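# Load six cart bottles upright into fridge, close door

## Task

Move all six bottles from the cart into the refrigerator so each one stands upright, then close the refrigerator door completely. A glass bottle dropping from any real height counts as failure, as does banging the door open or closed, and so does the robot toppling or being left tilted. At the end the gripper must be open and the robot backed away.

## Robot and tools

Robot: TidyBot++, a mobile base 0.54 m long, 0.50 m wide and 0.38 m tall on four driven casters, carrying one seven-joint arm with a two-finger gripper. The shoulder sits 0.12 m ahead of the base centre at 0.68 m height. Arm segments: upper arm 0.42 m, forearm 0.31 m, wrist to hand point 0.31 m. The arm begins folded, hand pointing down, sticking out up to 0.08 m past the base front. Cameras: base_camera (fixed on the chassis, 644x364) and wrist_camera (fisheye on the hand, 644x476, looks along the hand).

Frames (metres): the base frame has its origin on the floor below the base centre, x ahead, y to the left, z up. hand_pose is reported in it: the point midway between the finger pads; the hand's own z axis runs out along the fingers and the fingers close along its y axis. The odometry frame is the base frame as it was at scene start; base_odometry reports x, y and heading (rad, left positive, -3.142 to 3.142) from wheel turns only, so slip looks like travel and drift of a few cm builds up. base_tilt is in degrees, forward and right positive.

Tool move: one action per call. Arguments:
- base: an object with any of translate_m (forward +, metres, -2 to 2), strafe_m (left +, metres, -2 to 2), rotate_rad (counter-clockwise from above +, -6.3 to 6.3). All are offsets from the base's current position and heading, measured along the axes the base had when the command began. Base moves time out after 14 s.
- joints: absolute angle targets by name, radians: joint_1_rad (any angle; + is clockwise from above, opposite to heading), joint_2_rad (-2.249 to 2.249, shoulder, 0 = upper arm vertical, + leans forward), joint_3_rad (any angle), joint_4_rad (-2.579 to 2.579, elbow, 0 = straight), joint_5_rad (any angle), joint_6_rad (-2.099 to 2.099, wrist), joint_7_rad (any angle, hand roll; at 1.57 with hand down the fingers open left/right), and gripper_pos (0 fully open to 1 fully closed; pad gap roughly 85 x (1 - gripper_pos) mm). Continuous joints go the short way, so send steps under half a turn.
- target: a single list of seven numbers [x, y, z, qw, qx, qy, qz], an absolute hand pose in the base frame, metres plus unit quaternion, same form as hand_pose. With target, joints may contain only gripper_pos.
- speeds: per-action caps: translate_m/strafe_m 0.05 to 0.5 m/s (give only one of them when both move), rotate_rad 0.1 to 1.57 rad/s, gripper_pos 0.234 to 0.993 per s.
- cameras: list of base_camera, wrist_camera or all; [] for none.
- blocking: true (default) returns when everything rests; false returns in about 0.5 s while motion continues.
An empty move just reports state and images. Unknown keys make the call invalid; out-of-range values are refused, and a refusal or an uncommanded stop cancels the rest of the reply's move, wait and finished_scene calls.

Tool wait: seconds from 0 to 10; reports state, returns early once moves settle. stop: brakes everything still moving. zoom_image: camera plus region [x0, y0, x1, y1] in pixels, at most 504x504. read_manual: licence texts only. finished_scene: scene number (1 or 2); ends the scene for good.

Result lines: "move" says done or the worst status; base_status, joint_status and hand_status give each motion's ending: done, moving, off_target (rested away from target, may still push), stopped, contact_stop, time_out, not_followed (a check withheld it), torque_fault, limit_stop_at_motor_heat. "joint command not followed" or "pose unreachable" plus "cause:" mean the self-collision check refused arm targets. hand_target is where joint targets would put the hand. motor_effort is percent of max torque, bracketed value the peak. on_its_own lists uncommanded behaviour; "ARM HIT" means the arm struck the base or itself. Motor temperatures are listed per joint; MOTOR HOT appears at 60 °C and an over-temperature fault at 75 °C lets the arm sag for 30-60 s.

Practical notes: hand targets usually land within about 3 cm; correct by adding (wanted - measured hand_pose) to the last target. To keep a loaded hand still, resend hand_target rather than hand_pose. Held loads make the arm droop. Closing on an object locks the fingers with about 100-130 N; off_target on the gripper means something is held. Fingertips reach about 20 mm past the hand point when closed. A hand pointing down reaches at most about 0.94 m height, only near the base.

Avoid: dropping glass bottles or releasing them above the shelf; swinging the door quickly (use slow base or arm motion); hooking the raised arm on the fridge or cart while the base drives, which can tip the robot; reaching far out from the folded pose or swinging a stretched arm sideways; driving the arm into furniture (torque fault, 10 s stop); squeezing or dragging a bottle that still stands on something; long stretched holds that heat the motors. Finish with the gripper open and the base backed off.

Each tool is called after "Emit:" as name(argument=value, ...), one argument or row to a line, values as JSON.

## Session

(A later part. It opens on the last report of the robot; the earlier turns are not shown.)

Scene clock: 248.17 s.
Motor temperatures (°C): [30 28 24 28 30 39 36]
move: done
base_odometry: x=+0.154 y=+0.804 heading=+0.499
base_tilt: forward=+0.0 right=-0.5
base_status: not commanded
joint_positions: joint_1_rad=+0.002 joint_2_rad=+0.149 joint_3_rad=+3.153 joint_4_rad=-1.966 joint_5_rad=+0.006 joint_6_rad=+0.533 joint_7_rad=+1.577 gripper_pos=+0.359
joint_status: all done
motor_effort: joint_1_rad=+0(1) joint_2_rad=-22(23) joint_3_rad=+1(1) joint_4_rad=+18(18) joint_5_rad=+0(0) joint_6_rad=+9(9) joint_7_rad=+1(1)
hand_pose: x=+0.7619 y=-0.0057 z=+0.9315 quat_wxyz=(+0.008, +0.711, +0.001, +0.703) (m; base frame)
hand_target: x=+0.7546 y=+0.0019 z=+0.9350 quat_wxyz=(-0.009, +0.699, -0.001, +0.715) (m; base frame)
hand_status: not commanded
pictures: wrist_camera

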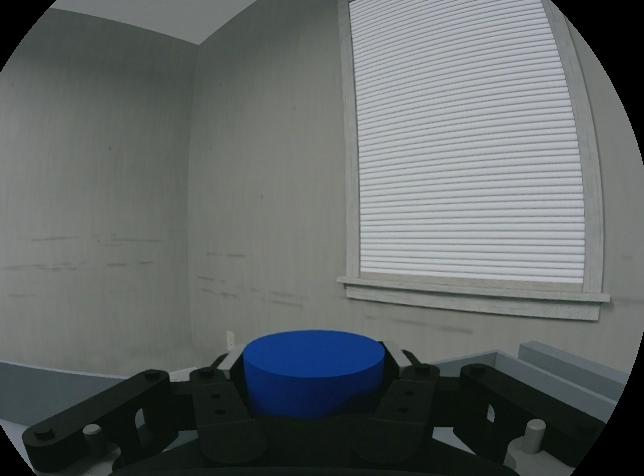

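Emit:
move(
)

Scene clock: 249.50 s.
Motor temperatures (°C): [30 28 24 28 30 39 36]
base_odometry: x=+0.154 y=+0.804 heading=+0.499
base_tilt: forward=-0.1 right=-0.5
base_status: not commanded
joint_positions: joint_1_rad=+0.002 joint_2_rad=+0.149 joint_3_rad=+3.153 joint_4_rad=-1.966 joint_5_rad=+0.006 joint_6_rad=+0.533 joint_7_rad=+1.577 gripper_pos=+0.359
joint_status: all done
motor_effort: joint_1_rad=+0(1) joint_2_rad=-22(23) joint_3_rad=+1(1) joint_4_rad=+17(18) joint_5_rad=+0(0) joint_6_rad=+9(9) joint_7_rad=+1(1)
hand_pose: x=+0.7619 y=-0.0057 z=+0.9315 quat_wxyz=(+0.008, +0.711, +0.001, +0.703) (m; base frame)
hand_target: x=+0.7546 y=+0.0019 z=+0.9350 quat_wxyz=(-0.009, +0.699, -0.001, +0.715) (m; base frame)
hand_status: not commanded
pictures: base_camera, wrist_camera

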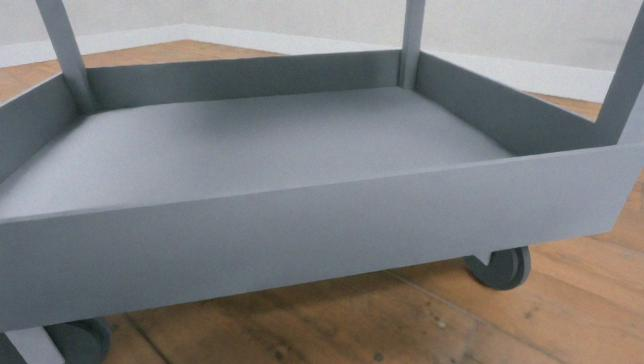

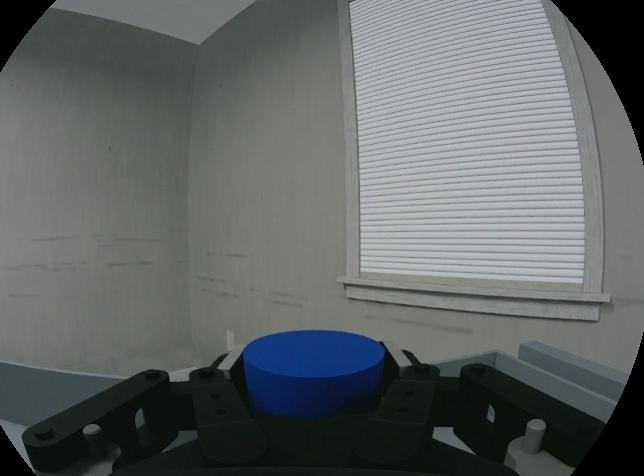

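Emit:
move(
  joints={"gripper_pos": 0.425},
  speeds={"gripper_pos": 0.234},
  cameras=[],
)

Emit:
move(
  joints={"joint_1_rad": 0.0, "joint_2_rad": 0.0, "joint_3_rad": 3.153, "joint_4_rad": -1.8, "joint_5_rad": 0.042, "joint_6_rad": 0.36, "joint_7_rad": 1.52},
  cameras=["wrist_camera"],
)

Scene clock: 250.40 s.
Motor temperatures (°C): [30 28 24 28 30 39 36]
move: done
base_odometry: x=+0.154 y=+0.804 heading=+0.499
base_tilt: forward=-0.1 right=-0.4
base_status: not commanded
joint_positions: joint_1_rad=+0.002 joint_2_rad=+0.149 joint_3_rad=+3.153 joint_4_rad=-1.966 joint_5_rad=+0.006 joint_6_rad=+0.533 joint_7_rad=+1.577 gripper_pos=+0.410
joint_status: all done
motor_effort: joint_1_rad=+1(1) joint_2_rad=-22(23) joint_3_rad=+1(2) joint_4_rad=+18(18) joint_5_rad=+0(0) joint_6_rad=+8(9) joint_7_rad=+1(2)
hand_pose: x=+0.7619 y=-0.0057 z=+0.9315 quat_wxyz=(+0.008, +0.711, +0.001, +0.703) (m; base frame)
hand_target: x=+0.7546 y=+0.0019 z=+0.9350 quat_wxyz=(-0.009, +0.699, -0.001, +0.715) (m; base frame)
hand_status: not commanded
pictures: none
No camera images: "cameras" was empty.

Scene clock: 251.93 s.
Motor temperatures (°C): [30 28 24 28 30 39 36]
move: done
base_odometry: x=+0.154 y=+0.804 heading=+0.499
base_tilt: forward=-0.1 right=-0.4
base_status: not commanded
joint_positions: joint_1_rad=+0.002 joint_2_rad=+0.042 joint_3_rad=+3.153 joint_4_rad=-1.848 joint_5_rad=+0.006 joint_6_rad=+0.381 joint_7_rad=+1.577 gripper_pos=+0.414
joint_status: all done
motor_effort: joint_1_rad=+0(1) joint_2_rad=-23(29) joint_3_rad=+0(2) joint_4_rad=+22(24) joint_5_rad=+0(1) joint_6_rad=+12(14) joint_7_rad=+1(2)
hand_pose: x=+0.7458 y=-0.0060 z=+1.0229 quat_wxyz=(+0.008, +0.685, +0.000, +0.729) (m; base frame)
hand_target: x=+0.7339 y=-0.0010 z=+1.0716 quat_wxyz=(-0.005, +0.659, -0.002, +0.752) (m; base frame)
hand_status: not commanded
pictures: wrist_camera

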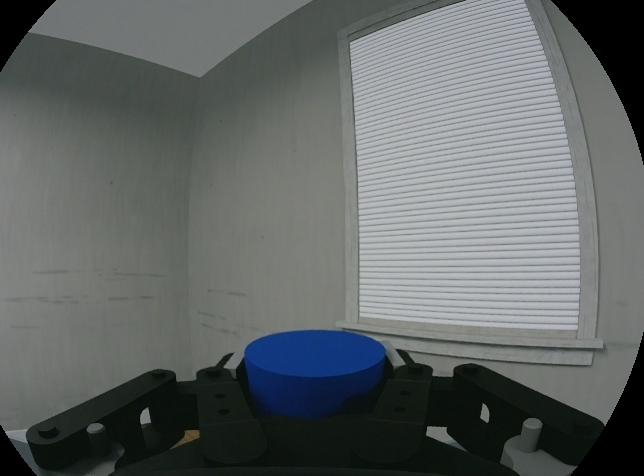

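Emit:
move(
  joints={"joint_1_rad": 0.0, "joint_2_rad": -0.02, "joint_3_rad": 3.153, "joint_4_rad": -1.42, "joint_5_rad": 0.042, "joint_6_rad": -0.06, "joint_7_rad": 1.52},
  base={"translate_m": -0.16},
  cameras=["wrist_camera"],
)

Scene clock: 254.10 s.
Motor temperatures (°C): [30 28 24 28 30 39 36]
move: done
base_odometry: x=+0.014 y=+0.727 heading=+0.499
base_tilt: forward=-0.1 right=-0.5
base_status: done
joint_positions: joint_1_rad=+0.002 joint_2_rad=+0.008 joint_3_rad=+3.153 joint_4_rad=-1.473 joint_5_rad=+0.006 joint_6_rad=-0.034 joint_7_rad=+1.577 gripper_pos=+0.414
joint_status: all done
motor_effort: joint_1_rad=+0(2) joint_2_rad=-23(28) joint_3_rad=+1(2) joint_4_rad=+24(25) joint_5_rad=+0(1) joint_6_rad=+12(14) joint_7_rad=+1(2)
hand_pose: x=+0.7466 y=-0.0068 z=+1.1481 quat_wxyz=(+0.009, +0.687, +0.000, +0.726) (m; base frame)
hand_target: x=+0.7299 y=-0.0065 z=+1.1903 quat_wxyz=(+0.002, +0.667, -0.008, +0.745) (m; base frame)
hand_status: not commanded
pictures: wrist_camera

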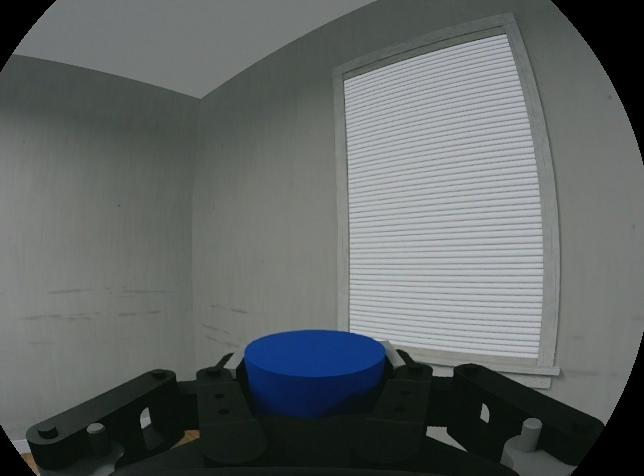

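Emit:
move(
  base={"translate_m": -0.052, "strafe_m": 0.1, "rotate_rad": 2.459},
  speeds={"rotate_rad": 1.3, "translate_m": 0.3},
  cameras=["wrist_camera"],
)

Scene clock: 257.80 s.
Motor temperatures (°C): [30 28 24 28 30 39 36]
move: done
base_odometry: x=-0.080 y=+0.790 heading=+2.958
base_tilt: forward=-0.1 right=-0.4
base_status: done
joint_positions: joint_1_rad=-0.003 joint_2_rad=+0.012 joint_3_rad=+3.155 joint_4_rad=-1.473 joint_5_rad=+0.006 joint_6_rad=-0.037 joint_7_rad=+1.577 gripper_pos=+0.414
joint_status: not commanded
motor_effort: joint_1_rad=+0(5) joint_2_rad=-23(27) joint_3_rad=+1(4) joint_4_rad=+24(24) joint_5_rad=+0(1) joint_6_rad=+12(13) joint_7_rad=+1(1)
hand_pose: x=+0.7482 y=-0.0053 z=+1.1450 quat_wxyz=(+0.008, +0.689, +0.000, +0.724) (m; base frame)
hand_target: x=+0.7299 y=-0.0065 z=+1.1903 quat_wxyz=(+0.002, +0.667, -0.008, +0.745) (m; base frame)
hand_status: not commanded
pictures: wrist_camera

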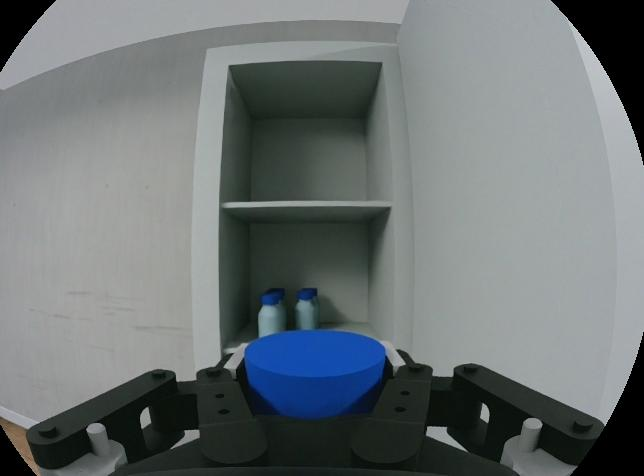

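Emit:
zoom_image(
  camera="wrist_camera",
  region=[190, 190, 430, 370],
)

Scaled by 2.100.

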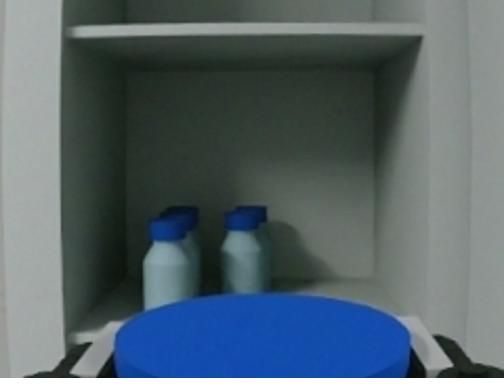

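Emit:
move(
  base={"translate_m": 0.6, "strafe_m": 0.02},
  speeds={"translate_m": 0.35},
  joints={"joint_1_rad": 0.0, "joint_2_rad": 0.028, "joint_3_rad": 3.153, "joint_4_rad": -1.54, "joint_5_rad": 0.042, "joint_6_rad": 0.1, "joint_7_rad": 1.52},
  cameras=["wrist_camera"],
)

Emit:
zoom_image(
  camera="wrist_camera",
  region=[150, 190, 470, 430],
)

Scene clock: 262.00 s.
Motor temperatures (°C): [30 28 24 28 30 39 36]
move: done
base_odometry: x=-0.674 y=+0.880 heading=+2.959
base_tilt: forward=-0.1 right=-0.5
base_status: done
joint_positions: joint_1_rad=-0.003 joint_2_rad=+0.057 joint_3_rad=+3.155 joint_4_rad=-1.526 joint_5_rad=+0.006 joint_6_rad=+0.019 joint_7_rad=+1.577 gripper_pos=+0.414
joint_status: all done
motor_effort: joint_1_rad=+0(1) joint_2_rad=-25(28) joint_3_rad=+0(1) joint_4_rad=+24(25) joint_5_rad=+0(1) joint_6_rad=+12(13) joint_7_rad=+1(2)
hand_pose: x=+0.7686 y=-0.0051 z=+1.1005 quat_wxyz=(+0.008, +0.705, +0.001, +0.710) (m; base frame)
hand_target: x=+0.7549 y=-0.0044 z=+1.1352 quat_wxyz=(+0.000, +0.670, -0.005, +0.742) (m; base frame)
hand_status: not commanded
pictures: wrist_camera

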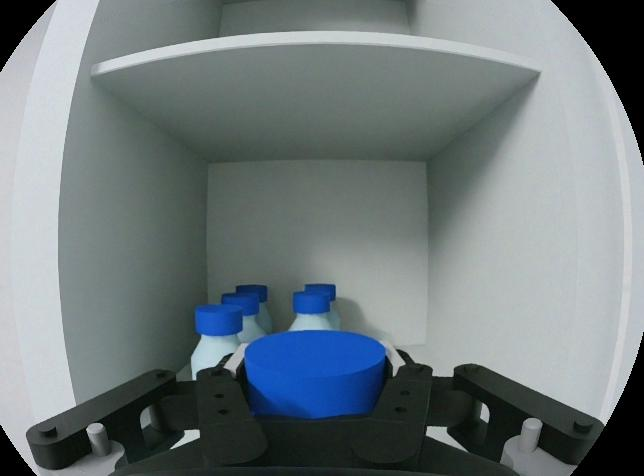

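Scaled by 1.575.

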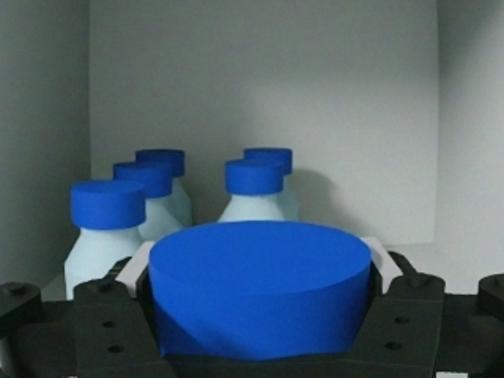

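Emit:
move(
  base={"translate_m": 0.215},
  speeds={"translate_m": 0.2},
  joints={"joint_1_rad": 0.0, "joint_2_rad": 0.032, "joint_3_rad": 3.153, "joint_4_rad": -1.59, "joint_5_rad": 0.042, "joint_6_rad": 0.14, "joint_7_rad": 1.52},
  cameras=["wrist_camera"],
)

Emit:
zoom_image(
  camera="wrist_camera",
  region=[100, 190, 460, 460],
)

Scene clock: 264.87 s.
Motor temperatures (°C): [30 28 24 28 30 39 36]
move: done
base_odometry: x=-0.885 y=+0.919 heading=+2.959
base_tilt: forward=-0.1 right=-0.5
base_status: done
joint_positions: joint_1_rad=-0.003 joint_2_rad=+0.063 joint_3_rad=+3.155 joint_4_rad=-1.574 joint_5_rad=+0.006 joint_6_rad=+0.052 joint_7_rad=+1.577 gripper_pos=+0.414
joint_status: all done
motor_effort: joint_1_rad=+0(2) joint_2_rad=-26(28) joint_3_rad=+1(1) joint_4_rad=+24(25) joint_5_rad=+0(1) joint_6_rad=+12(13) joint_7_rad=+1(3)
hand_pose: x=+0.7705 y=-0.0050 z=+1.0767 quat_wxyz=(+0.008, +0.712, +0.001, +0.702) (m; base frame)
hand_target: x=+0.7566 y=-0.0039 z=+1.1138 quat_wxyz=(-0.001, +0.675, -0.005, +0.738) (m; base frame)
hand_status: not commanded
pictures: wrist_camera

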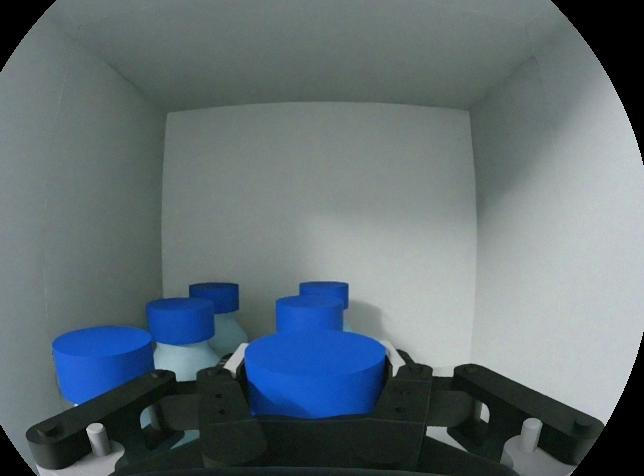

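Scaled by 1.400.

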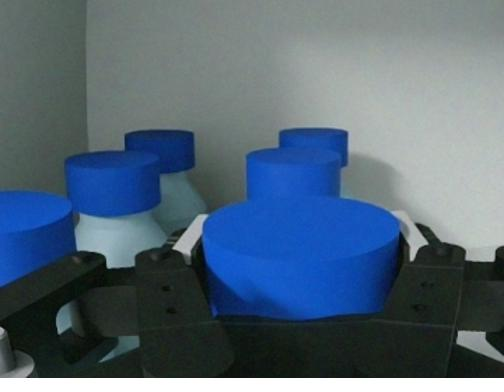

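Emit:
move(
  base={"translate_m": 0.024},
  speeds={"translate_m": 0.15},
  cameras=[],
)

Emit:
move(
  joints={"joint_1_rad": 0.0, "joint_2_rad": 0.036, "joint_3_rad": 3.153, "joint_4_rad": -1.63, "joint_5_rad": 0.042, "joint_6_rad": 0.175, "joint_7_rad": 1.52},
  cameras=[],
)

Emit:
move(
  joints={"joint_1_rad": 0.0, "joint_2_rad": 0.039, "joint_3_rad": 3.153, "joint_4_rad": -1.648, "joint_5_rad": 0.042, "joint_6_rad": 0.19, "joint_7_rad": 1.52},
  cameras=["wrist_camera"],
)

Scene clock: 266.57 s.
Motor temperatures (°C): [30 28 24 28 30 39 36]
move: done
base_odometry: x=-0.909 y=+0.923 heading=+2.959
base_tilt: forward=-0.1 right=-0.5
base_status: done
joint_positions: joint_1_rad=-0.003 joint_2_rad=+0.071 joint_3_rad=+3.155 joint_4_rad=-1.575 joint_5_rad=+0.006 joint_6_rad=+0.053 joint_7_rad=+1.577 gripper_pos=+0.414
joint_status: not commanded
motor_effort: joint_1_rad=+0(2) joint_2_rad=-26(29) joint_3_rad=+0(2) joint_4_rad=+23(25) joint_5_rad=+0(0) joint_6_rad=+12(13) joint_7_rad=+1(1)
hand_pose: x=+0.7736 y=-0.0050 z=+1.0711 quat_wxyz=(+0.008, +0.715, +0.001, +0.699) (m; base frame)
hand_target: x=+0.7566 y=-0.0039 z=+1.1138 quat_wxyz=(-0.001, +0.675, -0.005, +0.738) (m; base frame)
hand_status: not commanded
pictures: none
No camera images: "cameras" was empty.

Scene clock: 267.23 s.
Motor temperatures (°C): [30 28 24 28 30 39 36]
move: done
base_odometry: x=-0.909 y=+0.923 heading=+2.959
base_tilt: forward=+0.0 right=-0.5
base_status: not commanded
joint_positions: joint_1_rad=-0.003 joint_2_rad=+0.070 joint_3_rad=+3.155 joint_4_rad=-1.601 joint_5_rad=+0.006 joint_6_rad=+0.097 joint_7_rad=+1.577 gripper_pos=+0.414
joint_status: all done
motor_effort: joint_1_rad=+0(1) joint_2_rad=-23(26) joint_3_rad=+1(1) joint_4_rad=+22(24) joint_5_rad=+0(1) joint_6_rad=+11(12) joint_7_rad=+1(3)
hand_pose: x=+0.7727 y=-0.0050 z=+1.0690 quat_wxyz=(+0.008, +0.708, +0.001, +0.706) (m; base frame)
hand_target: x=+0.7575 y=-0.0035 z=+1.0971 quat_wxyz=(-0.002, +0.678, -0.004, +0.735) (m; base frame)
hand_status: not commanded
pictures: none
No camera images: "cameras" was empty.

Scene clock: 267.80 s.
Motor temperatures (°C): [30 28 24 28 30 39 36]
move: done
base_odometry: x=-0.909 y=+0.923 heading=+2.959
base_tilt: forward=-0.1 right=-0.5
base_status: not commanded
joint_positions: joint_1_rad=-0.003 joint_2_rad=+0.070 joint_3_rad=+3.155 joint_4_rad=-1.613 joint_5_rad=+0.006 joint_6_rad=+0.120 joint_7_rad=+1.577 gripper_pos=+0.414
joint_status: all done
motor_effort: joint_1_rad=-1(1) joint_2_rad=-22(23) joint_3_rad=+0(1) joint_4_rad=+21(22) joint_5_rad=+0(1) joint_6_rad=+10(11) joint_7_rad=+1(2)
hand_pose: x=+0.7721 y=-0.0049 z=+1.0691 quat_wxyz=(+0.008, +0.704, +0.001, +0.710) (m; base frame)
hand_target: x=+0.7582 y=-0.0033 z=+1.0887 quat_wxyz=(-0.002, +0.681, -0.004, +0.733) (m; base frame)
hand_status: not commanded
pictures: wrist_camera

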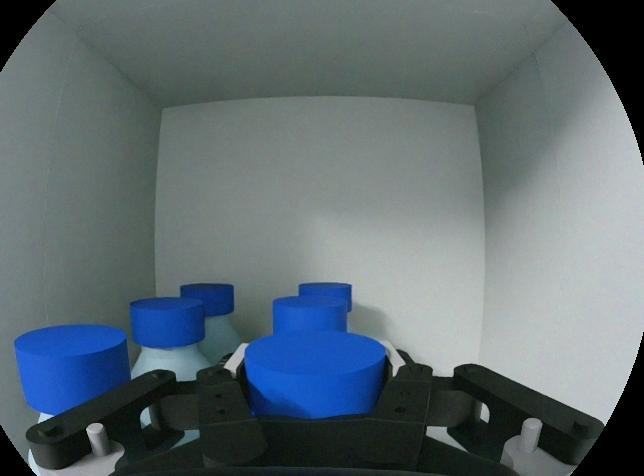

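Emit:
move(
  joints={"joint_1_rad": 0.0, "joint_2_rad": 0.042, "joint_3_rad": 3.153, "joint_4_rad": -1.66, "joint_5_rad": 0.042, "joint_6_rad": 0.183, "joint_7_rad": 1.52},
  cameras=["wrist_camera"],
)

Scene clock: 268.57 s.
Motor temperatures (°C): [30 28 24 28 30 39 36]
move: done
base_odometry: x=-0.909 y=+0.923 heading=+2.959
base_tilt: forward=-0.1 right=-0.4
base_status: not commanded
joint_positions: joint_1_rad=-0.003 joint_2_rad=+0.067 joint_3_rad=+3.155 joint_4_rad=-1.616 joint_5_rad=+0.006 joint_6_rad=+0.122 joint_7_rad=+1.577 gripper_pos=+0.414
joint_status: all done
motor_effort: joint_1_rad=-1(1) joint_2_rad=-21(22) joint_3_rad=+0(1) joint_4_rad=+20(21) joint_5_rad=+0(1) joint_6_rad=+9(10) joint_7_rad=+1(2)
hand_pose: x=+0.7711 y=-0.0049 z=+1.0692 quat_wxyz=(+0.008, +0.704, +0.001, +0.710) (m; base frame)
hand_target: x=+0.7593 y=-0.0034 z=+1.0771 quat_wxyz=(-0.002, +0.689, -0.004, +0.725) (m; base frame)
hand_status: not commanded
pictures: wrist_camera

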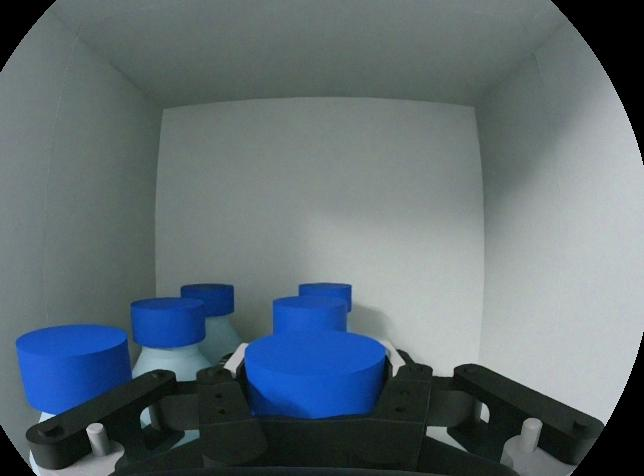

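Emit:
move(
  joints={"gripper_pos": 0.35},
  speeds={"gripper_pos": 0.234},
  cameras=["wrist_camera"],
)

Emit:
move(
  joints={"gripper_pos": 0.14},
  speeds={"gripper_pos": 0.4},
  cameras=["wrist_camera"],
)

Scene clock: 270.03 s.
Motor temperatures (°C): [30 28 24 28 30 39 36]
move: done
base_odometry: x=-0.909 y=+0.923 heading=+2.959
base_tilt: forward=-0.1 right=-0.4
base_status: not commanded
joint_positions: joint_1_rad=-0.003 joint_2_rad=+0.067 joint_3_rad=+3.155 joint_4_rad=-1.619 joint_5_rad=+0.006 joint_6_rad=+0.122 joint_7_rad=+1.577 gripper_pos=+0.351
joint_status: all done
motor_effort: joint_1_rad=+0(1) joint_2_rad=-22(22) joint_3_rad=+0(1) joint_4_rad=+19(20) joint_5_rad=+0(0) joint_6_rad=+8(9) joint_7_rad=+1(1)
hand_pose: x=+0.7710 y=-0.0049 z=+1.0673 quat_wxyz=(+0.008, +0.705, +0.001, +0.709) (m; base frame)
hand_target: x=+0.7593 y=-0.0034 z=+1.0771 quat_wxyz=(-0.002, +0.689, -0.004, +0.725) (m; base frame)
hand_status: not commanded
pictures: wrist_camera

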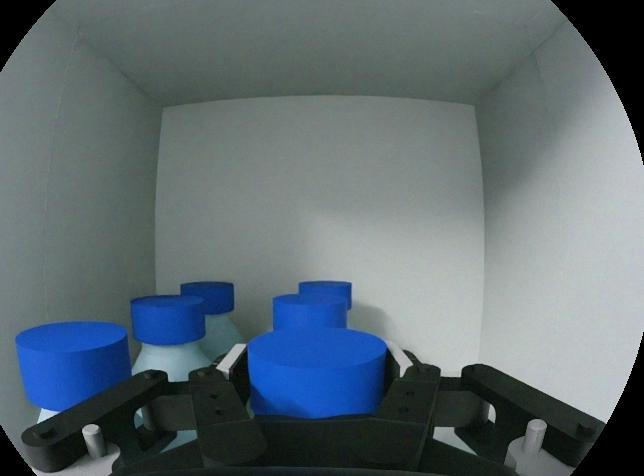

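Scene clock: 270.90 s.
Motor temperatures (°C): [30 28 24 28 30 39 36]
move: done
base_odometry: x=-0.909 y=+0.923 heading=+2.959
base_tilt: forward=+0.0 right=-0.4
base_status: not commanded
joint_positions: joint_1_rad=-0.003 joint_2_rad=+0.067 joint_3_rad=+3.155 joint_4_rad=-1.619 joint_5_rad=+0.006 joint_6_rad=+0.122 joint_7_rad=+1.577 gripper_pos=+0.140
joint_status: all done
motor_effort: joint_1_rad=+0(1) joint_2_rad=-22(22) joint_3_rad=+0(1) joint_4_rad=+19(20) joint_5_rad=+0(0) joint_6_rad=+9(9) joint_7_rad=+1(1)
hand_pose: x=+0.7710 y=-0.0049 z=+1.0673 quat_wxyz=(+0.008, +0.705, +0.001, +0.709) (m; base frame)
hand_target: x=+0.7593 y=-0.0034 z=+1.0771 quat_wxyz=(-0.002, +0.689, -0.004, +0.725) (m; base frame)
hand_status: not commanded
pictures: wrist_camera

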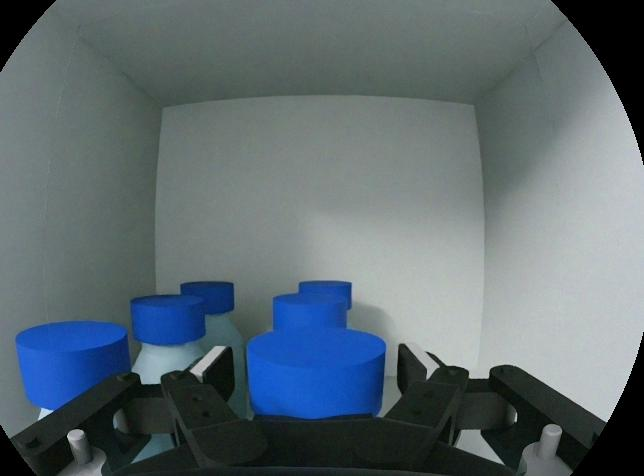

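Now back out straight.

Emit:
move(
  base={"translate_m": -0.18},
  speeds={"translate_m": 0.2},
  cameras=["wrist_camera"],
)

Scene clock: 273.67 s.
Motor temperatures (°C): [30 28 24 28 30 39 36]
move: done
base_odometry: x=-0.732 y=+0.890 heading=+2.959
base_tilt: forward=-0.1 right=-0.5
base_status: done
joint_positions: joint_1_rad=-0.003 joint_2_rad=+0.057 joint_3_rad=+3.155 joint_4_rad=-1.621 joint_5_rad=+0.006 joint_6_rad=+0.123 joint_7_rad=+1.577 gripper_pos=+0.140
joint_status: not commanded
motor_effort: joint_1_rad=+0(2) joint_2_rad=-21(25) joint_3_rad=+0(1) joint_4_rad=+20(20) joint_5_rad=+0(0) joint_6_rad=+8(9) joint_7_rad=+1(1)
hand_pose: x=+0.7669 y=-0.0052 z=+1.0734 quat_wxyz=(+0.008, +0.701, +0.001, +0.713) (m; base frame)
hand_target: x=+0.7593 y=-0.0034 z=+1.0771 quat_wxyz=(-0.002, +0.689, -0.004, +0.725) (m; base frame)
hand_status: not commanded
pictures: wrist_camera

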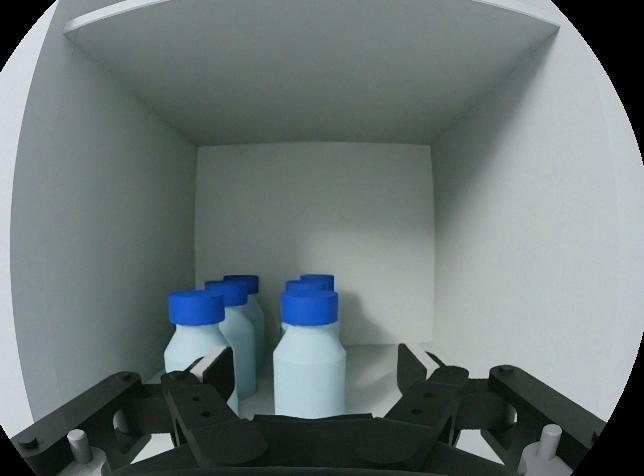

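Emit:
move(
  base={"translate_m": -0.62},
  cameras=["wrist_camera"],
)

Emit:
zoom_image(
  camera="wrist_camera",
  region=[190, 190, 430, 400],
)

Scene clock: 280.80 s.
Motor temperatures (°C): [30 28 24 28 30 39 36]
move: done
base_odometry: x=-0.122 y=+0.778 heading=+2.959
base_tilt: forward=-0.1 right=-0.4
base_status: done
joint_positions: joint_1_rad=-0.003 joint_2_rad=+0.055 joint_3_rad=+3.155 joint_4_rad=-1.622 joint_5_rad=+0.006 joint_6_rad=+0.124 joint_7_rad=+1.577 gripper_pos=+0.140
joint_status: not commanded
motor_effort: joint_1_rad=+0(1) joint_2_rad=-22(24) joint_3_rad=+1(1) joint_4_rad=+19(20) joint_5_rad=+0(0) joint_6_rad=+8(9) joint_7_rad=+1(1)
hand_pose: x=+0.7662 y=-0.0052 z=+1.0743 quat_wxyz=(+0.008, +0.701, +0.001, +0.713) (m; base frame)
hand_target: x=+0.7593 y=-0.0034 z=+1.0771 quat_wxyz=(-0.002, +0.689, -0.004, +0.725) (m; base frame)
hand_status: not commanded
pictures: wrist_camera

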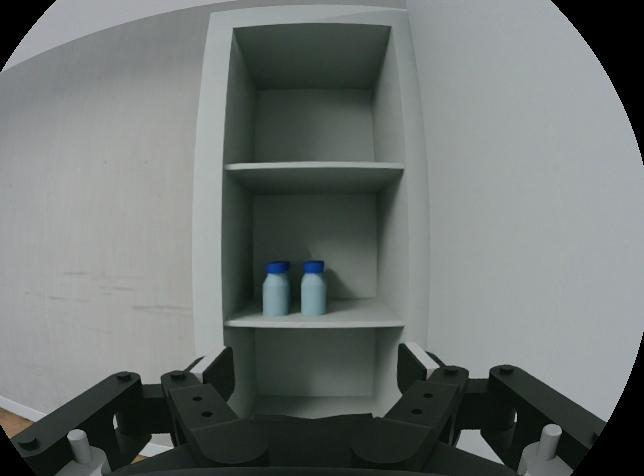

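Scaled by 2.100.

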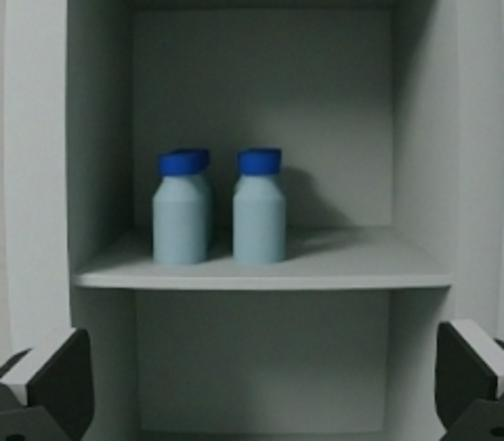

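Emit:
move(
  base={"translate_m": 0.105, "strafe_m": -1.294, "rotate_rad": 1.753},
  speeds={"translate_m": 0.4},
  joints={"joint_1_rad": 0.0, "joint_2_rad": 0.046, "joint_3_rad": 3.153, "joint_4_rad": -1.65, "joint_5_rad": 0.042, "joint_6_rad": 0.19, "joint_7_rad": 1.52, "gripper_pos": 1.0},
)

Scene clock: 286.27 s.
Motor temperatures (°C): [30 28 24 28 30 39 36]
move: done
base_odometry: x=+0.010 y=+2.070 heading=-1.570
base_tilt: forward=-0.1 right=-0.4
base_status: done
joint_positions: joint_1_rad=-0.003 joint_2_rad=+0.055 joint_3_rad=+3.155 joint_4_rad=-1.622 joint_5_rad=+0.006 joint_6_rad=+0.130 joint_7_rad=+1.577 gripper_pos=+1.000
joint_status: all done
motor_effort: joint_1_rad=+0(3) joint_2_rad=-22(24) joint_3_rad=+1(3) joint_4_rad=+20(21) joint_5_rad=+0(1) joint_6_rad=+9(9) joint_7_rad=+1(1)
hand_pose: x=+0.7660 y=-0.0047 z=+1.0765 quat_wxyz=(+0.008, +0.698, +0.001, +0.716) (m; base frame)
hand_target: x=+0.7610 y=-0.0033 z=+1.0830 quat_wxyz=(-0.002, +0.684, -0.004, +0.730) (m; base frame)
hand_status: not commanded
pictures: base_camera, wrist_camera

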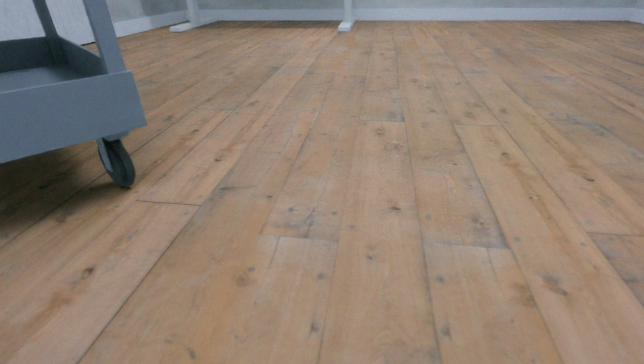

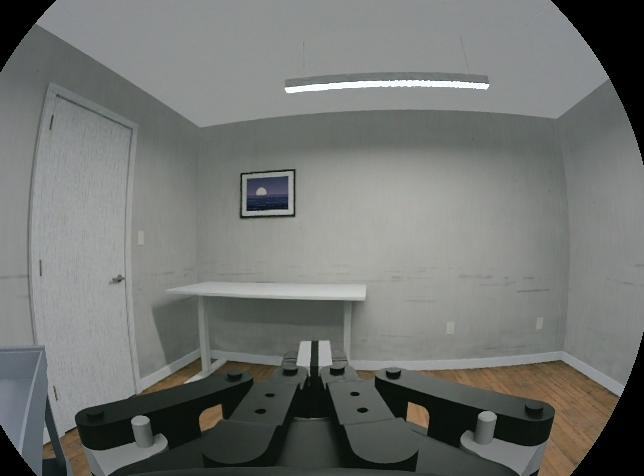

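Emit:
move(
  base={"rotate_rad": -1.01},
  speeds={"rotate_rad": 1.0},
)

Scene clock: 288.50 s.
Motor temperatures (°C): [30 28 24 28 30 39 36]
move: done
base_odometry: x=+0.010 y=+2.070 heading=-2.580
base_tilt: forward=-0.1 right=-0.5
base_status: done
joint_positions: joint_1_rad=+0.002 joint_2_rad=+0.055 joint_3_rad=+3.154 joint_4_rad=-1.622 joint_5_rad=+0.006 joint_6_rad=+0.130 joint_7_rad=+1.577 gripper_pos=+1.000
joint_status: not commanded
motor_effort: joint_1_rad=+0(3) joint_2_rad=-21(23) joint_3_rad=+0(3) joint_4_rad=+19(20) joint_5_rad=+0(1) joint_6_rad=+9(9) joint_7_rad=+1(1)
hand_pose: x=+0.7659 y=-0.0080 z=+1.0765 quat_wxyz=(+0.010, +0.698, -0.001, +0.716) (m; base frame)
hand_target: x=+0.7610 y=-0.0033 z=+1.0830 quat_wxyz=(-0.002, +0.684, -0.004, +0.730) (m; base frame)
hand_status: not commanded
pictures: base_camera, wrist_camera

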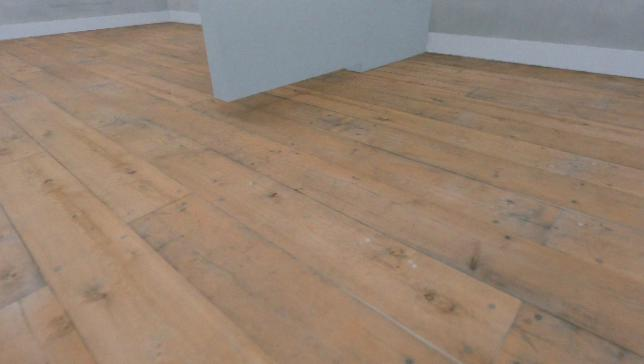

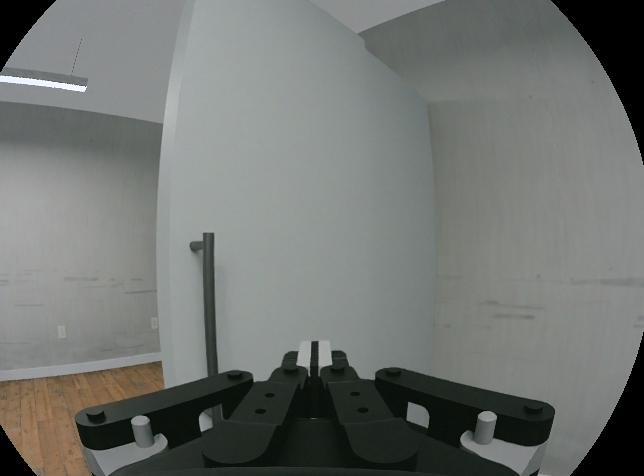

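Emit:
zoom_image(
  camera="wrist_camera",
  region=[160, 0, 460, 360],
)

Emit:
zoom_image(
  camera="base_camera",
  region=[180, 0, 480, 130],
)

Scaled by 1.400.

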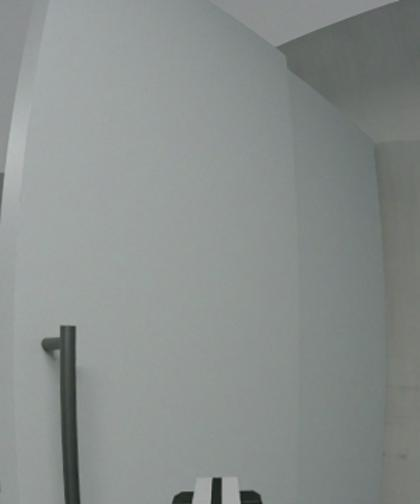

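Scaled by 1.680.

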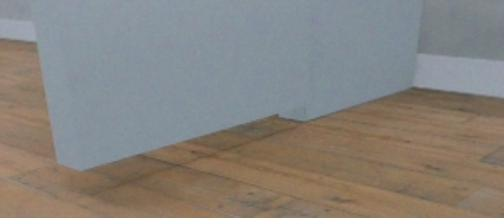

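Emit:
move(
  base={"translate_m": 0.38, "strafe_m": 0.05},
  speeds={"translate_m": 0.25},
)

Scene clock: 295.77 s.
Motor temperatures (°C): [30 28 24 28 30 39 36]
move: done
base_odometry: x=-0.285 y=+1.825 heading=-2.581
base_tilt: forward=-0.1 right=-0.4
base_status: done
joint_positions: joint_1_rad=+0.002 joint_2_rad=+0.057 joint_3_rad=+3.154 joint_4_rad=-1.622 joint_5_rad=+0.006 joint_6_rad=+0.131 joint_7_rad=+1.577 gripper_pos=+1.000
joint_status: not commanded
motor_effort: joint_1_rad=+0(1) joint_2_rad=-21(24) joint_3_rad=+0(1) joint_4_rad=+20(21) joint_5_rad=+0(1) joint_6_rad=+9(9) joint_7_rad=+1(1)
hand_pose: x=+0.7667 y=-0.0080 z=+1.0755 quat_wxyz=(+0.010, +0.699, -0.001, +0.715) (m; base frame)
hand_target: x=+0.7610 y=-0.0033 z=+1.0830 quat_wxyz=(-0.002, +0.684, -0.004, +0.730) (m; base frame)
hand_status: not commanded
pictures: base_camera, wrist_camera

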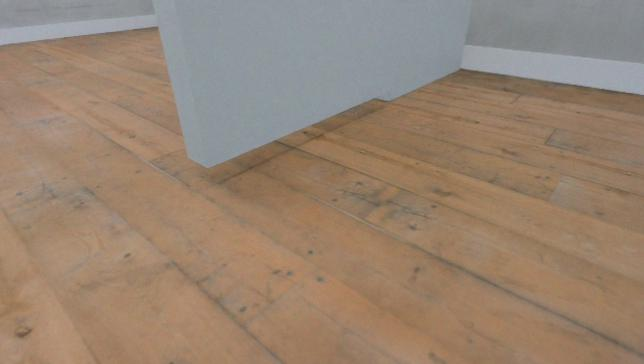

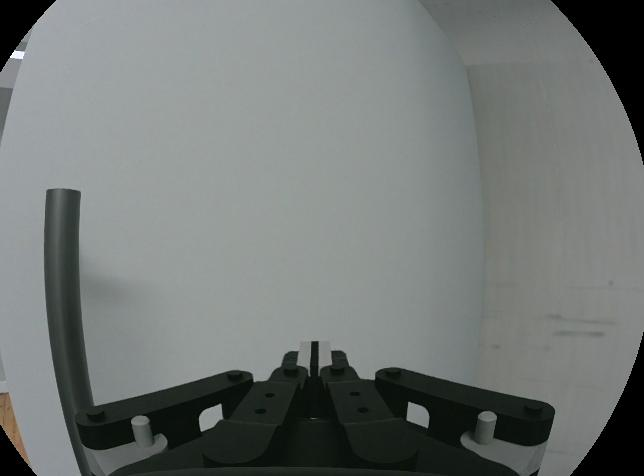

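Emit:
move(
  base={"translate_m": 0.04, "strafe_m": -0.275, "rotate_rad": 0.331},
  speeds={"rotate_rad": 0.24},
)

Scene clock: 299.87 s.
Motor temperatures (°C): [30 28 24 28 30 39 36]
move: done
base_odometry: x=-0.466 y=+2.037 heading=-2.249
base_tilt: forward=-0.1 right=-0.5
base_status: done
joint_positions: joint_1_rad=+0.000 joint_2_rad=+0.057 joint_3_rad=+3.155 joint_4_rad=-1.622 joint_5_rad=+0.006 joint_6_rad=+0.132 joint_7_rad=+1.577 gripper_pos=+1.000
joint_status: not commanded
motor_effort: joint_1_rad=+0(3) joint_2_rad=-21(23) joint_3_rad=+1(2) joint_4_rad=+20(20) joint_5_rad=+0(0) joint_6_rad=+9(9) joint_7_rad=+1(1)
hand_pose: x=+0.7668 y=-0.0069 z=+1.0756 quat_wxyz=(+0.009, +0.699, +0.000, +0.715) (m; base frame)
hand_target: x=+0.7610 y=-0.0033 z=+1.0830 quat_wxyz=(-0.002, +0.684, -0.004, +0.730) (m; base frame)
hand_status: not commanded
pictures: base_camera, wrist_camera

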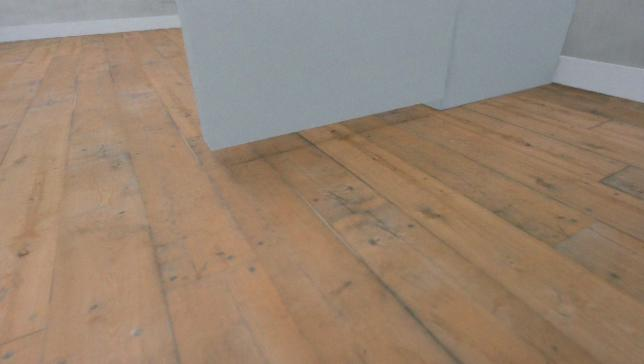

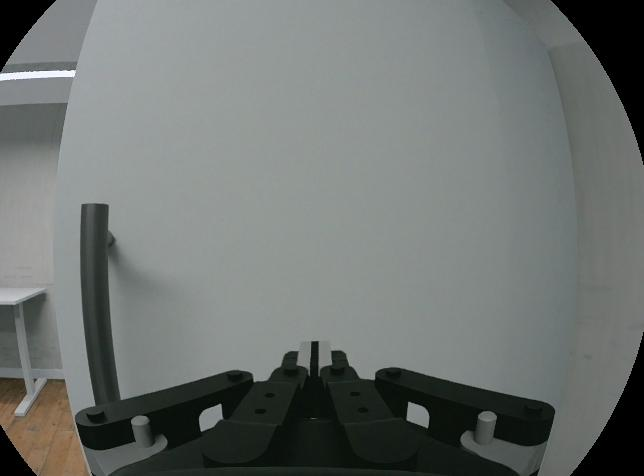

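Emit:
move(
  base={"translate_m": 0.26, "strafe_m": 0.1},
  speeds={"translate_m": 0.1},
)

Scene clock: 303.90 s.
Motor temperatures (°C): [30 28 24 28 30 39 36]
move: done
base_odometry: x=-0.551 y=+1.771 heading=-2.249
base_tilt: forward=-0.1 right=-0.5
base_status: done
joint_positions: joint_1_rad=+0.007 joint_2_rad=+0.047 joint_3_rad=+3.156 joint_4_rad=-1.627 joint_5_rad=+0.006 joint_6_rad=+0.136 joint_7_rad=+1.577 gripper_pos=+1.000
joint_status: not commanded
motor_effort: joint_1_rad=+0(5) joint_2_rad=-21(23) joint_3_rad=+1(4) joint_4_rad=+19(24) joint_5_rad=+0(1) joint_6_rad=+9(11) joint_7_rad=+1(1)
hand_pose: x=+0.7628 y=-0.0122 z=+1.0794 quat_wxyz=(+0.012, +0.696, -0.003, +0.718) (m; base frame)
hand_target: x=+0.7610 y=-0.0033 z=+1.0830 quat_wxyz=(-0.002, +0.684, -0.004, +0.730) (m; base frame)
hand_status: not commanded
pictures: base_camera, wrist_camera

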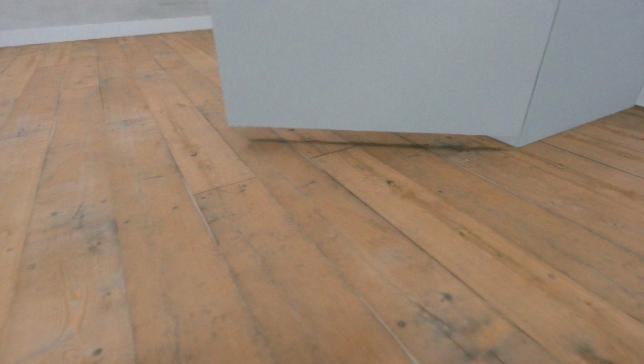

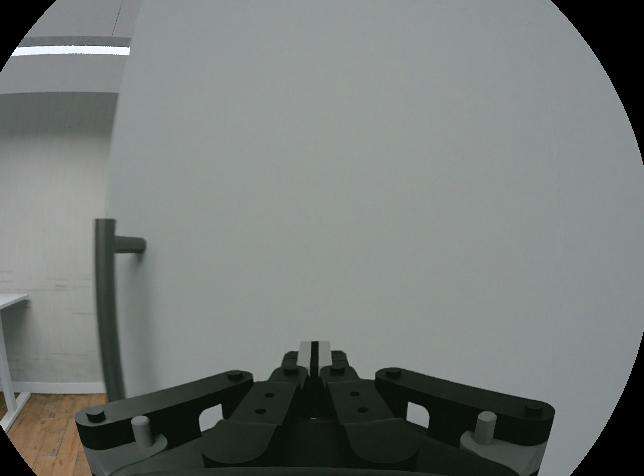

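Emit:
wait(
  seconds=0.5,
)

Scene clock: 304.70 s.
Motor temperatures (°C): [30 28 24 28 30 39 36]
base_odometry: x=-0.551 y=+1.771 heading=-2.249
base_tilt: forward=-0.1 right=-0.5
base_status: done
joint_positions: joint_1_rad=+0.007 joint_2_rad=+0.047 joint_3_rad=+3.156 joint_4_rad=-1.627 joint_5_rad=+0.006 joint_6_rad=+0.136 joint_7_rad=+1.577 gripper_pos=+1.000
joint_status: not commanded
motor_effort: joint_1_rad=+0(5) joint_2_rad=-20(23) joint_3_rad=+1(4) joint_4_rad=+19(24) joint_5_rad=+0(1) joint_6_rad=+8(11) joint_7_rad=+1(1)
hand_pose: x=+0.7628 y=-0.0122 z=+1.0794 quat_wxyz=(+0.012, +0.696, -0.003, +0.718) (m; base frame)
hand_target: x=+0.7610 y=-0.0033 z=+1.0830 quat_wxyz=(-0.002, +0.684, -0.004, +0.730) (m; base frame)
hand_status: not commanded
wait: 0.50 s; at rest from the start
pictures: base_camera, wrist_camera

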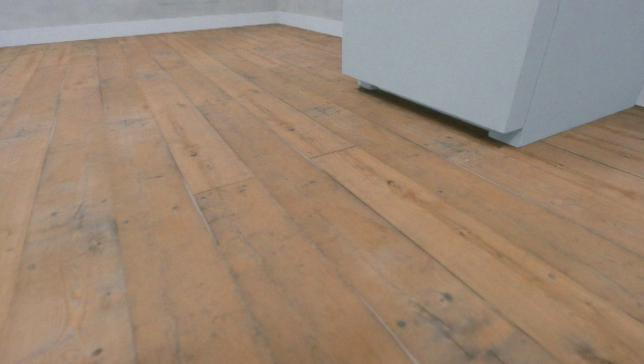

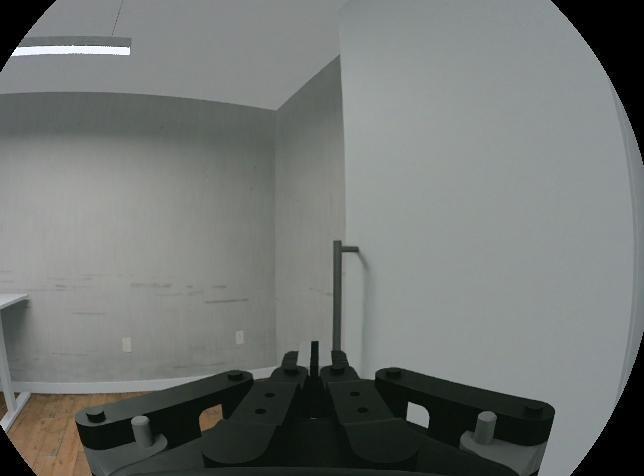

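Emit:
wait(
  seconds=0.5,
)

Emit:
zoom_image(
  camera="wrist_camera",
  region=[300, 0, 644, 400],
)

Emit:
zoom_image(
  camera="base_camera",
  region=[300, 0, 644, 180],
)

Scene clock: 305.60 s.
Motor temperatures (°C): [30 28 24 28 30 39 36]
base_odometry: x=-0.551 y=+1.771 heading=-2.249
base_tilt: forward=-0.1 right=-0.5
base_status: done
joint_positions: joint_1_rad=+0.007 joint_2_rad=+0.047 joint_3_rad=+3.156 joint_4_rad=-1.627 joint_5_rad=+0.006 joint_6_rad=+0.136 joint_7_rad=+1.577 gripper_pos=+1.000
joint_status: not commanded
motor_effort: joint_1_rad=+0(5) joint_2_rad=-21(23) joint_3_rad=+1(4) joint_4_rad=+20(24) joint_5_rad=+0(1) joint_6_rad=+9(11) joint_7_rad=+1(1)
hand_pose: x=+0.7628 y=-0.0122 z=+1.0794 quat_wxyz=(+0.012, +0.696, -0.003, +0.718) (m; base frame)
hand_target: x=+0.7610 y=-0.0033 z=+1.0830 quat_wxyz=(-0.002, +0.684, -0.004, +0.730) (m; base frame)
hand_status: not commanded
wait: 0.50 s; at rest from the start
pictures: base_camera, wrist_camera

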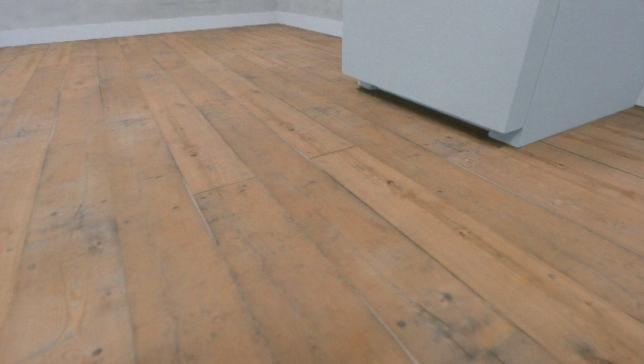

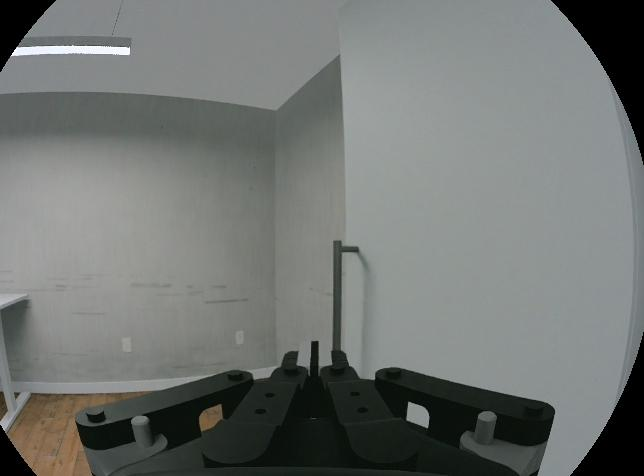

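Scaled by 1.260.

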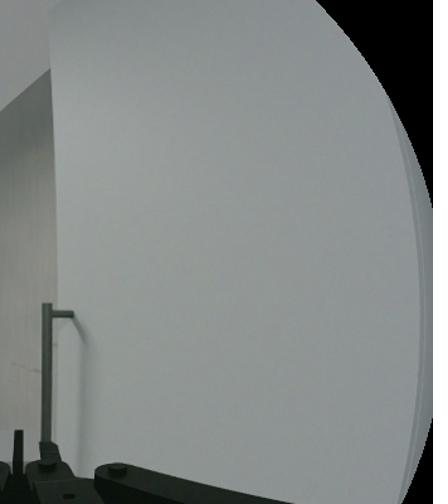

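Scaled by 1.465.

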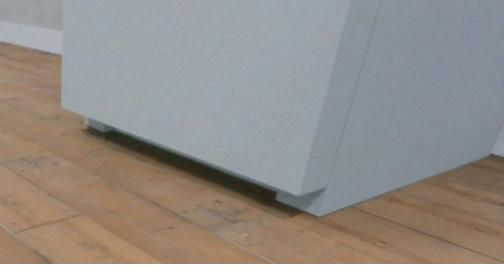

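Emit:
move(
  base={"translate_m": 0.855, "strafe_m": 0.628, "rotate_rad": -1.075},
  speeds={"rotate_rad": 0.5, "translate_m": 0.45},
)

Scene clock: 310.90 s.
Motor temperatures (°C): [30 28 24 28 30 39 36]
move: done
base_odometry: x=-0.599 y=+0.711 heading=+2.958
base_tilt: forward=-0.1 right=-0.5
base_status: done
joint_positions: joint_1_rad=-0.001 joint_2_rad=+0.047 joint_3_rad=+3.156 joint_4_rad=-1.627 joint_5_rad=+0.006 joint_6_rad=+0.136 joint_7_rad=+1.577 gripper_pos=+1.000
joint_status: not commanded
motor_effort: joint_1_rad=-1(3) joint_2_rad=-21(23) joint_3_rad=+1(2) joint_4_rad=+20(20) joint_5_rad=+0(1) joint_6_rad=+9(9) joint_7_rad=+1(1)
hand_pose: x=+0.7629 y=-0.0066 z=+1.0794 quat_wxyz=(+0.009, +0.696, +0.000, +0.718) (m; base frame)
hand_target: x=+0.7610 y=-0.0033 z=+1.0830 quat_wxyz=(-0.002, +0.684, -0.004, +0.730) (m; base frame)
hand_status: not commanded
pictures: base_camera, wrist_camera

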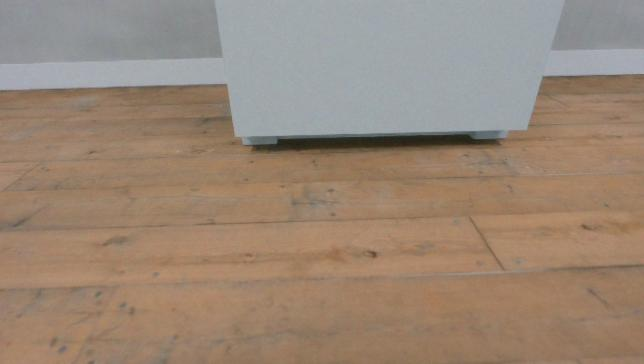

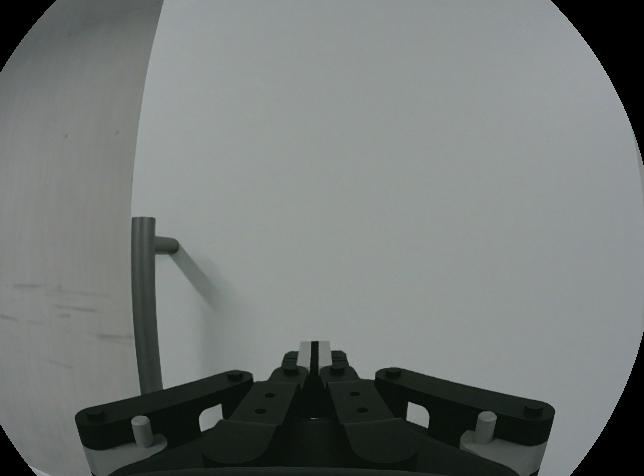

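Emit:
move(
  base={"translate_m": 0.13},
  speeds={"translate_m": 0.12},
)

Scene clock: 313.07 s.
Motor temperatures (°C): [30 28 24 28 30 39 36]
move: done
base_odometry: x=-0.726 y=+0.735 heading=+2.958
base_tilt: forward=+0.0 right=-0.5
base_status: done
joint_positions: joint_1_rad=-0.001 joint_2_rad=+0.044 joint_3_rad=+3.156 joint_4_rad=-1.632 joint_5_rad=+0.006 joint_6_rad=+0.138 joint_7_rad=+1.577 gripper_pos=+1.000
joint_status: not commanded
motor_effort: joint_1_rad=+0(1) joint_2_rad=-19(23) joint_3_rad=+1(2) joint_4_rad=+21(26) joint_5_rad=+0(0) joint_6_rad=+10(14) joint_7_rad=+1(1)
hand_pose: x=+0.7613 y=-0.0065 z=+1.0794 quat_wxyz=(+0.009, +0.695, +0.000, +0.719) (m; base frame)
hand_target: x=+0.7610 y=-0.0033 z=+1.0830 quat_wxyz=(-0.002, +0.684, -0.004, +0.730) (m; base frame)
hand_status: not commanded
pictures: base_camera, wrist_camera

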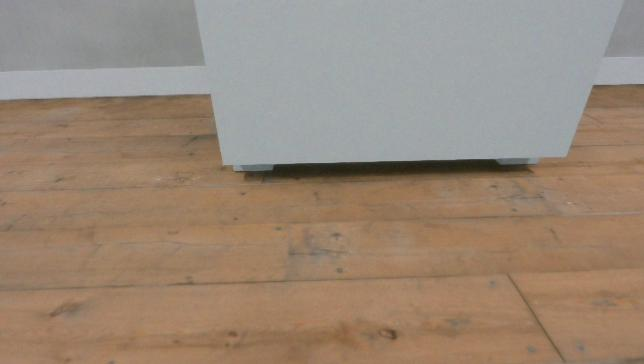

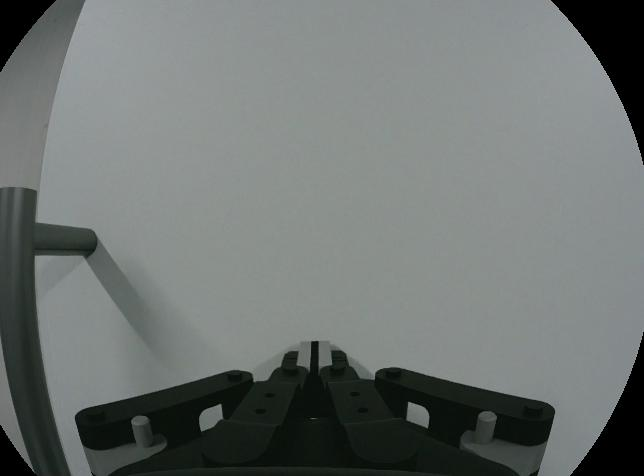

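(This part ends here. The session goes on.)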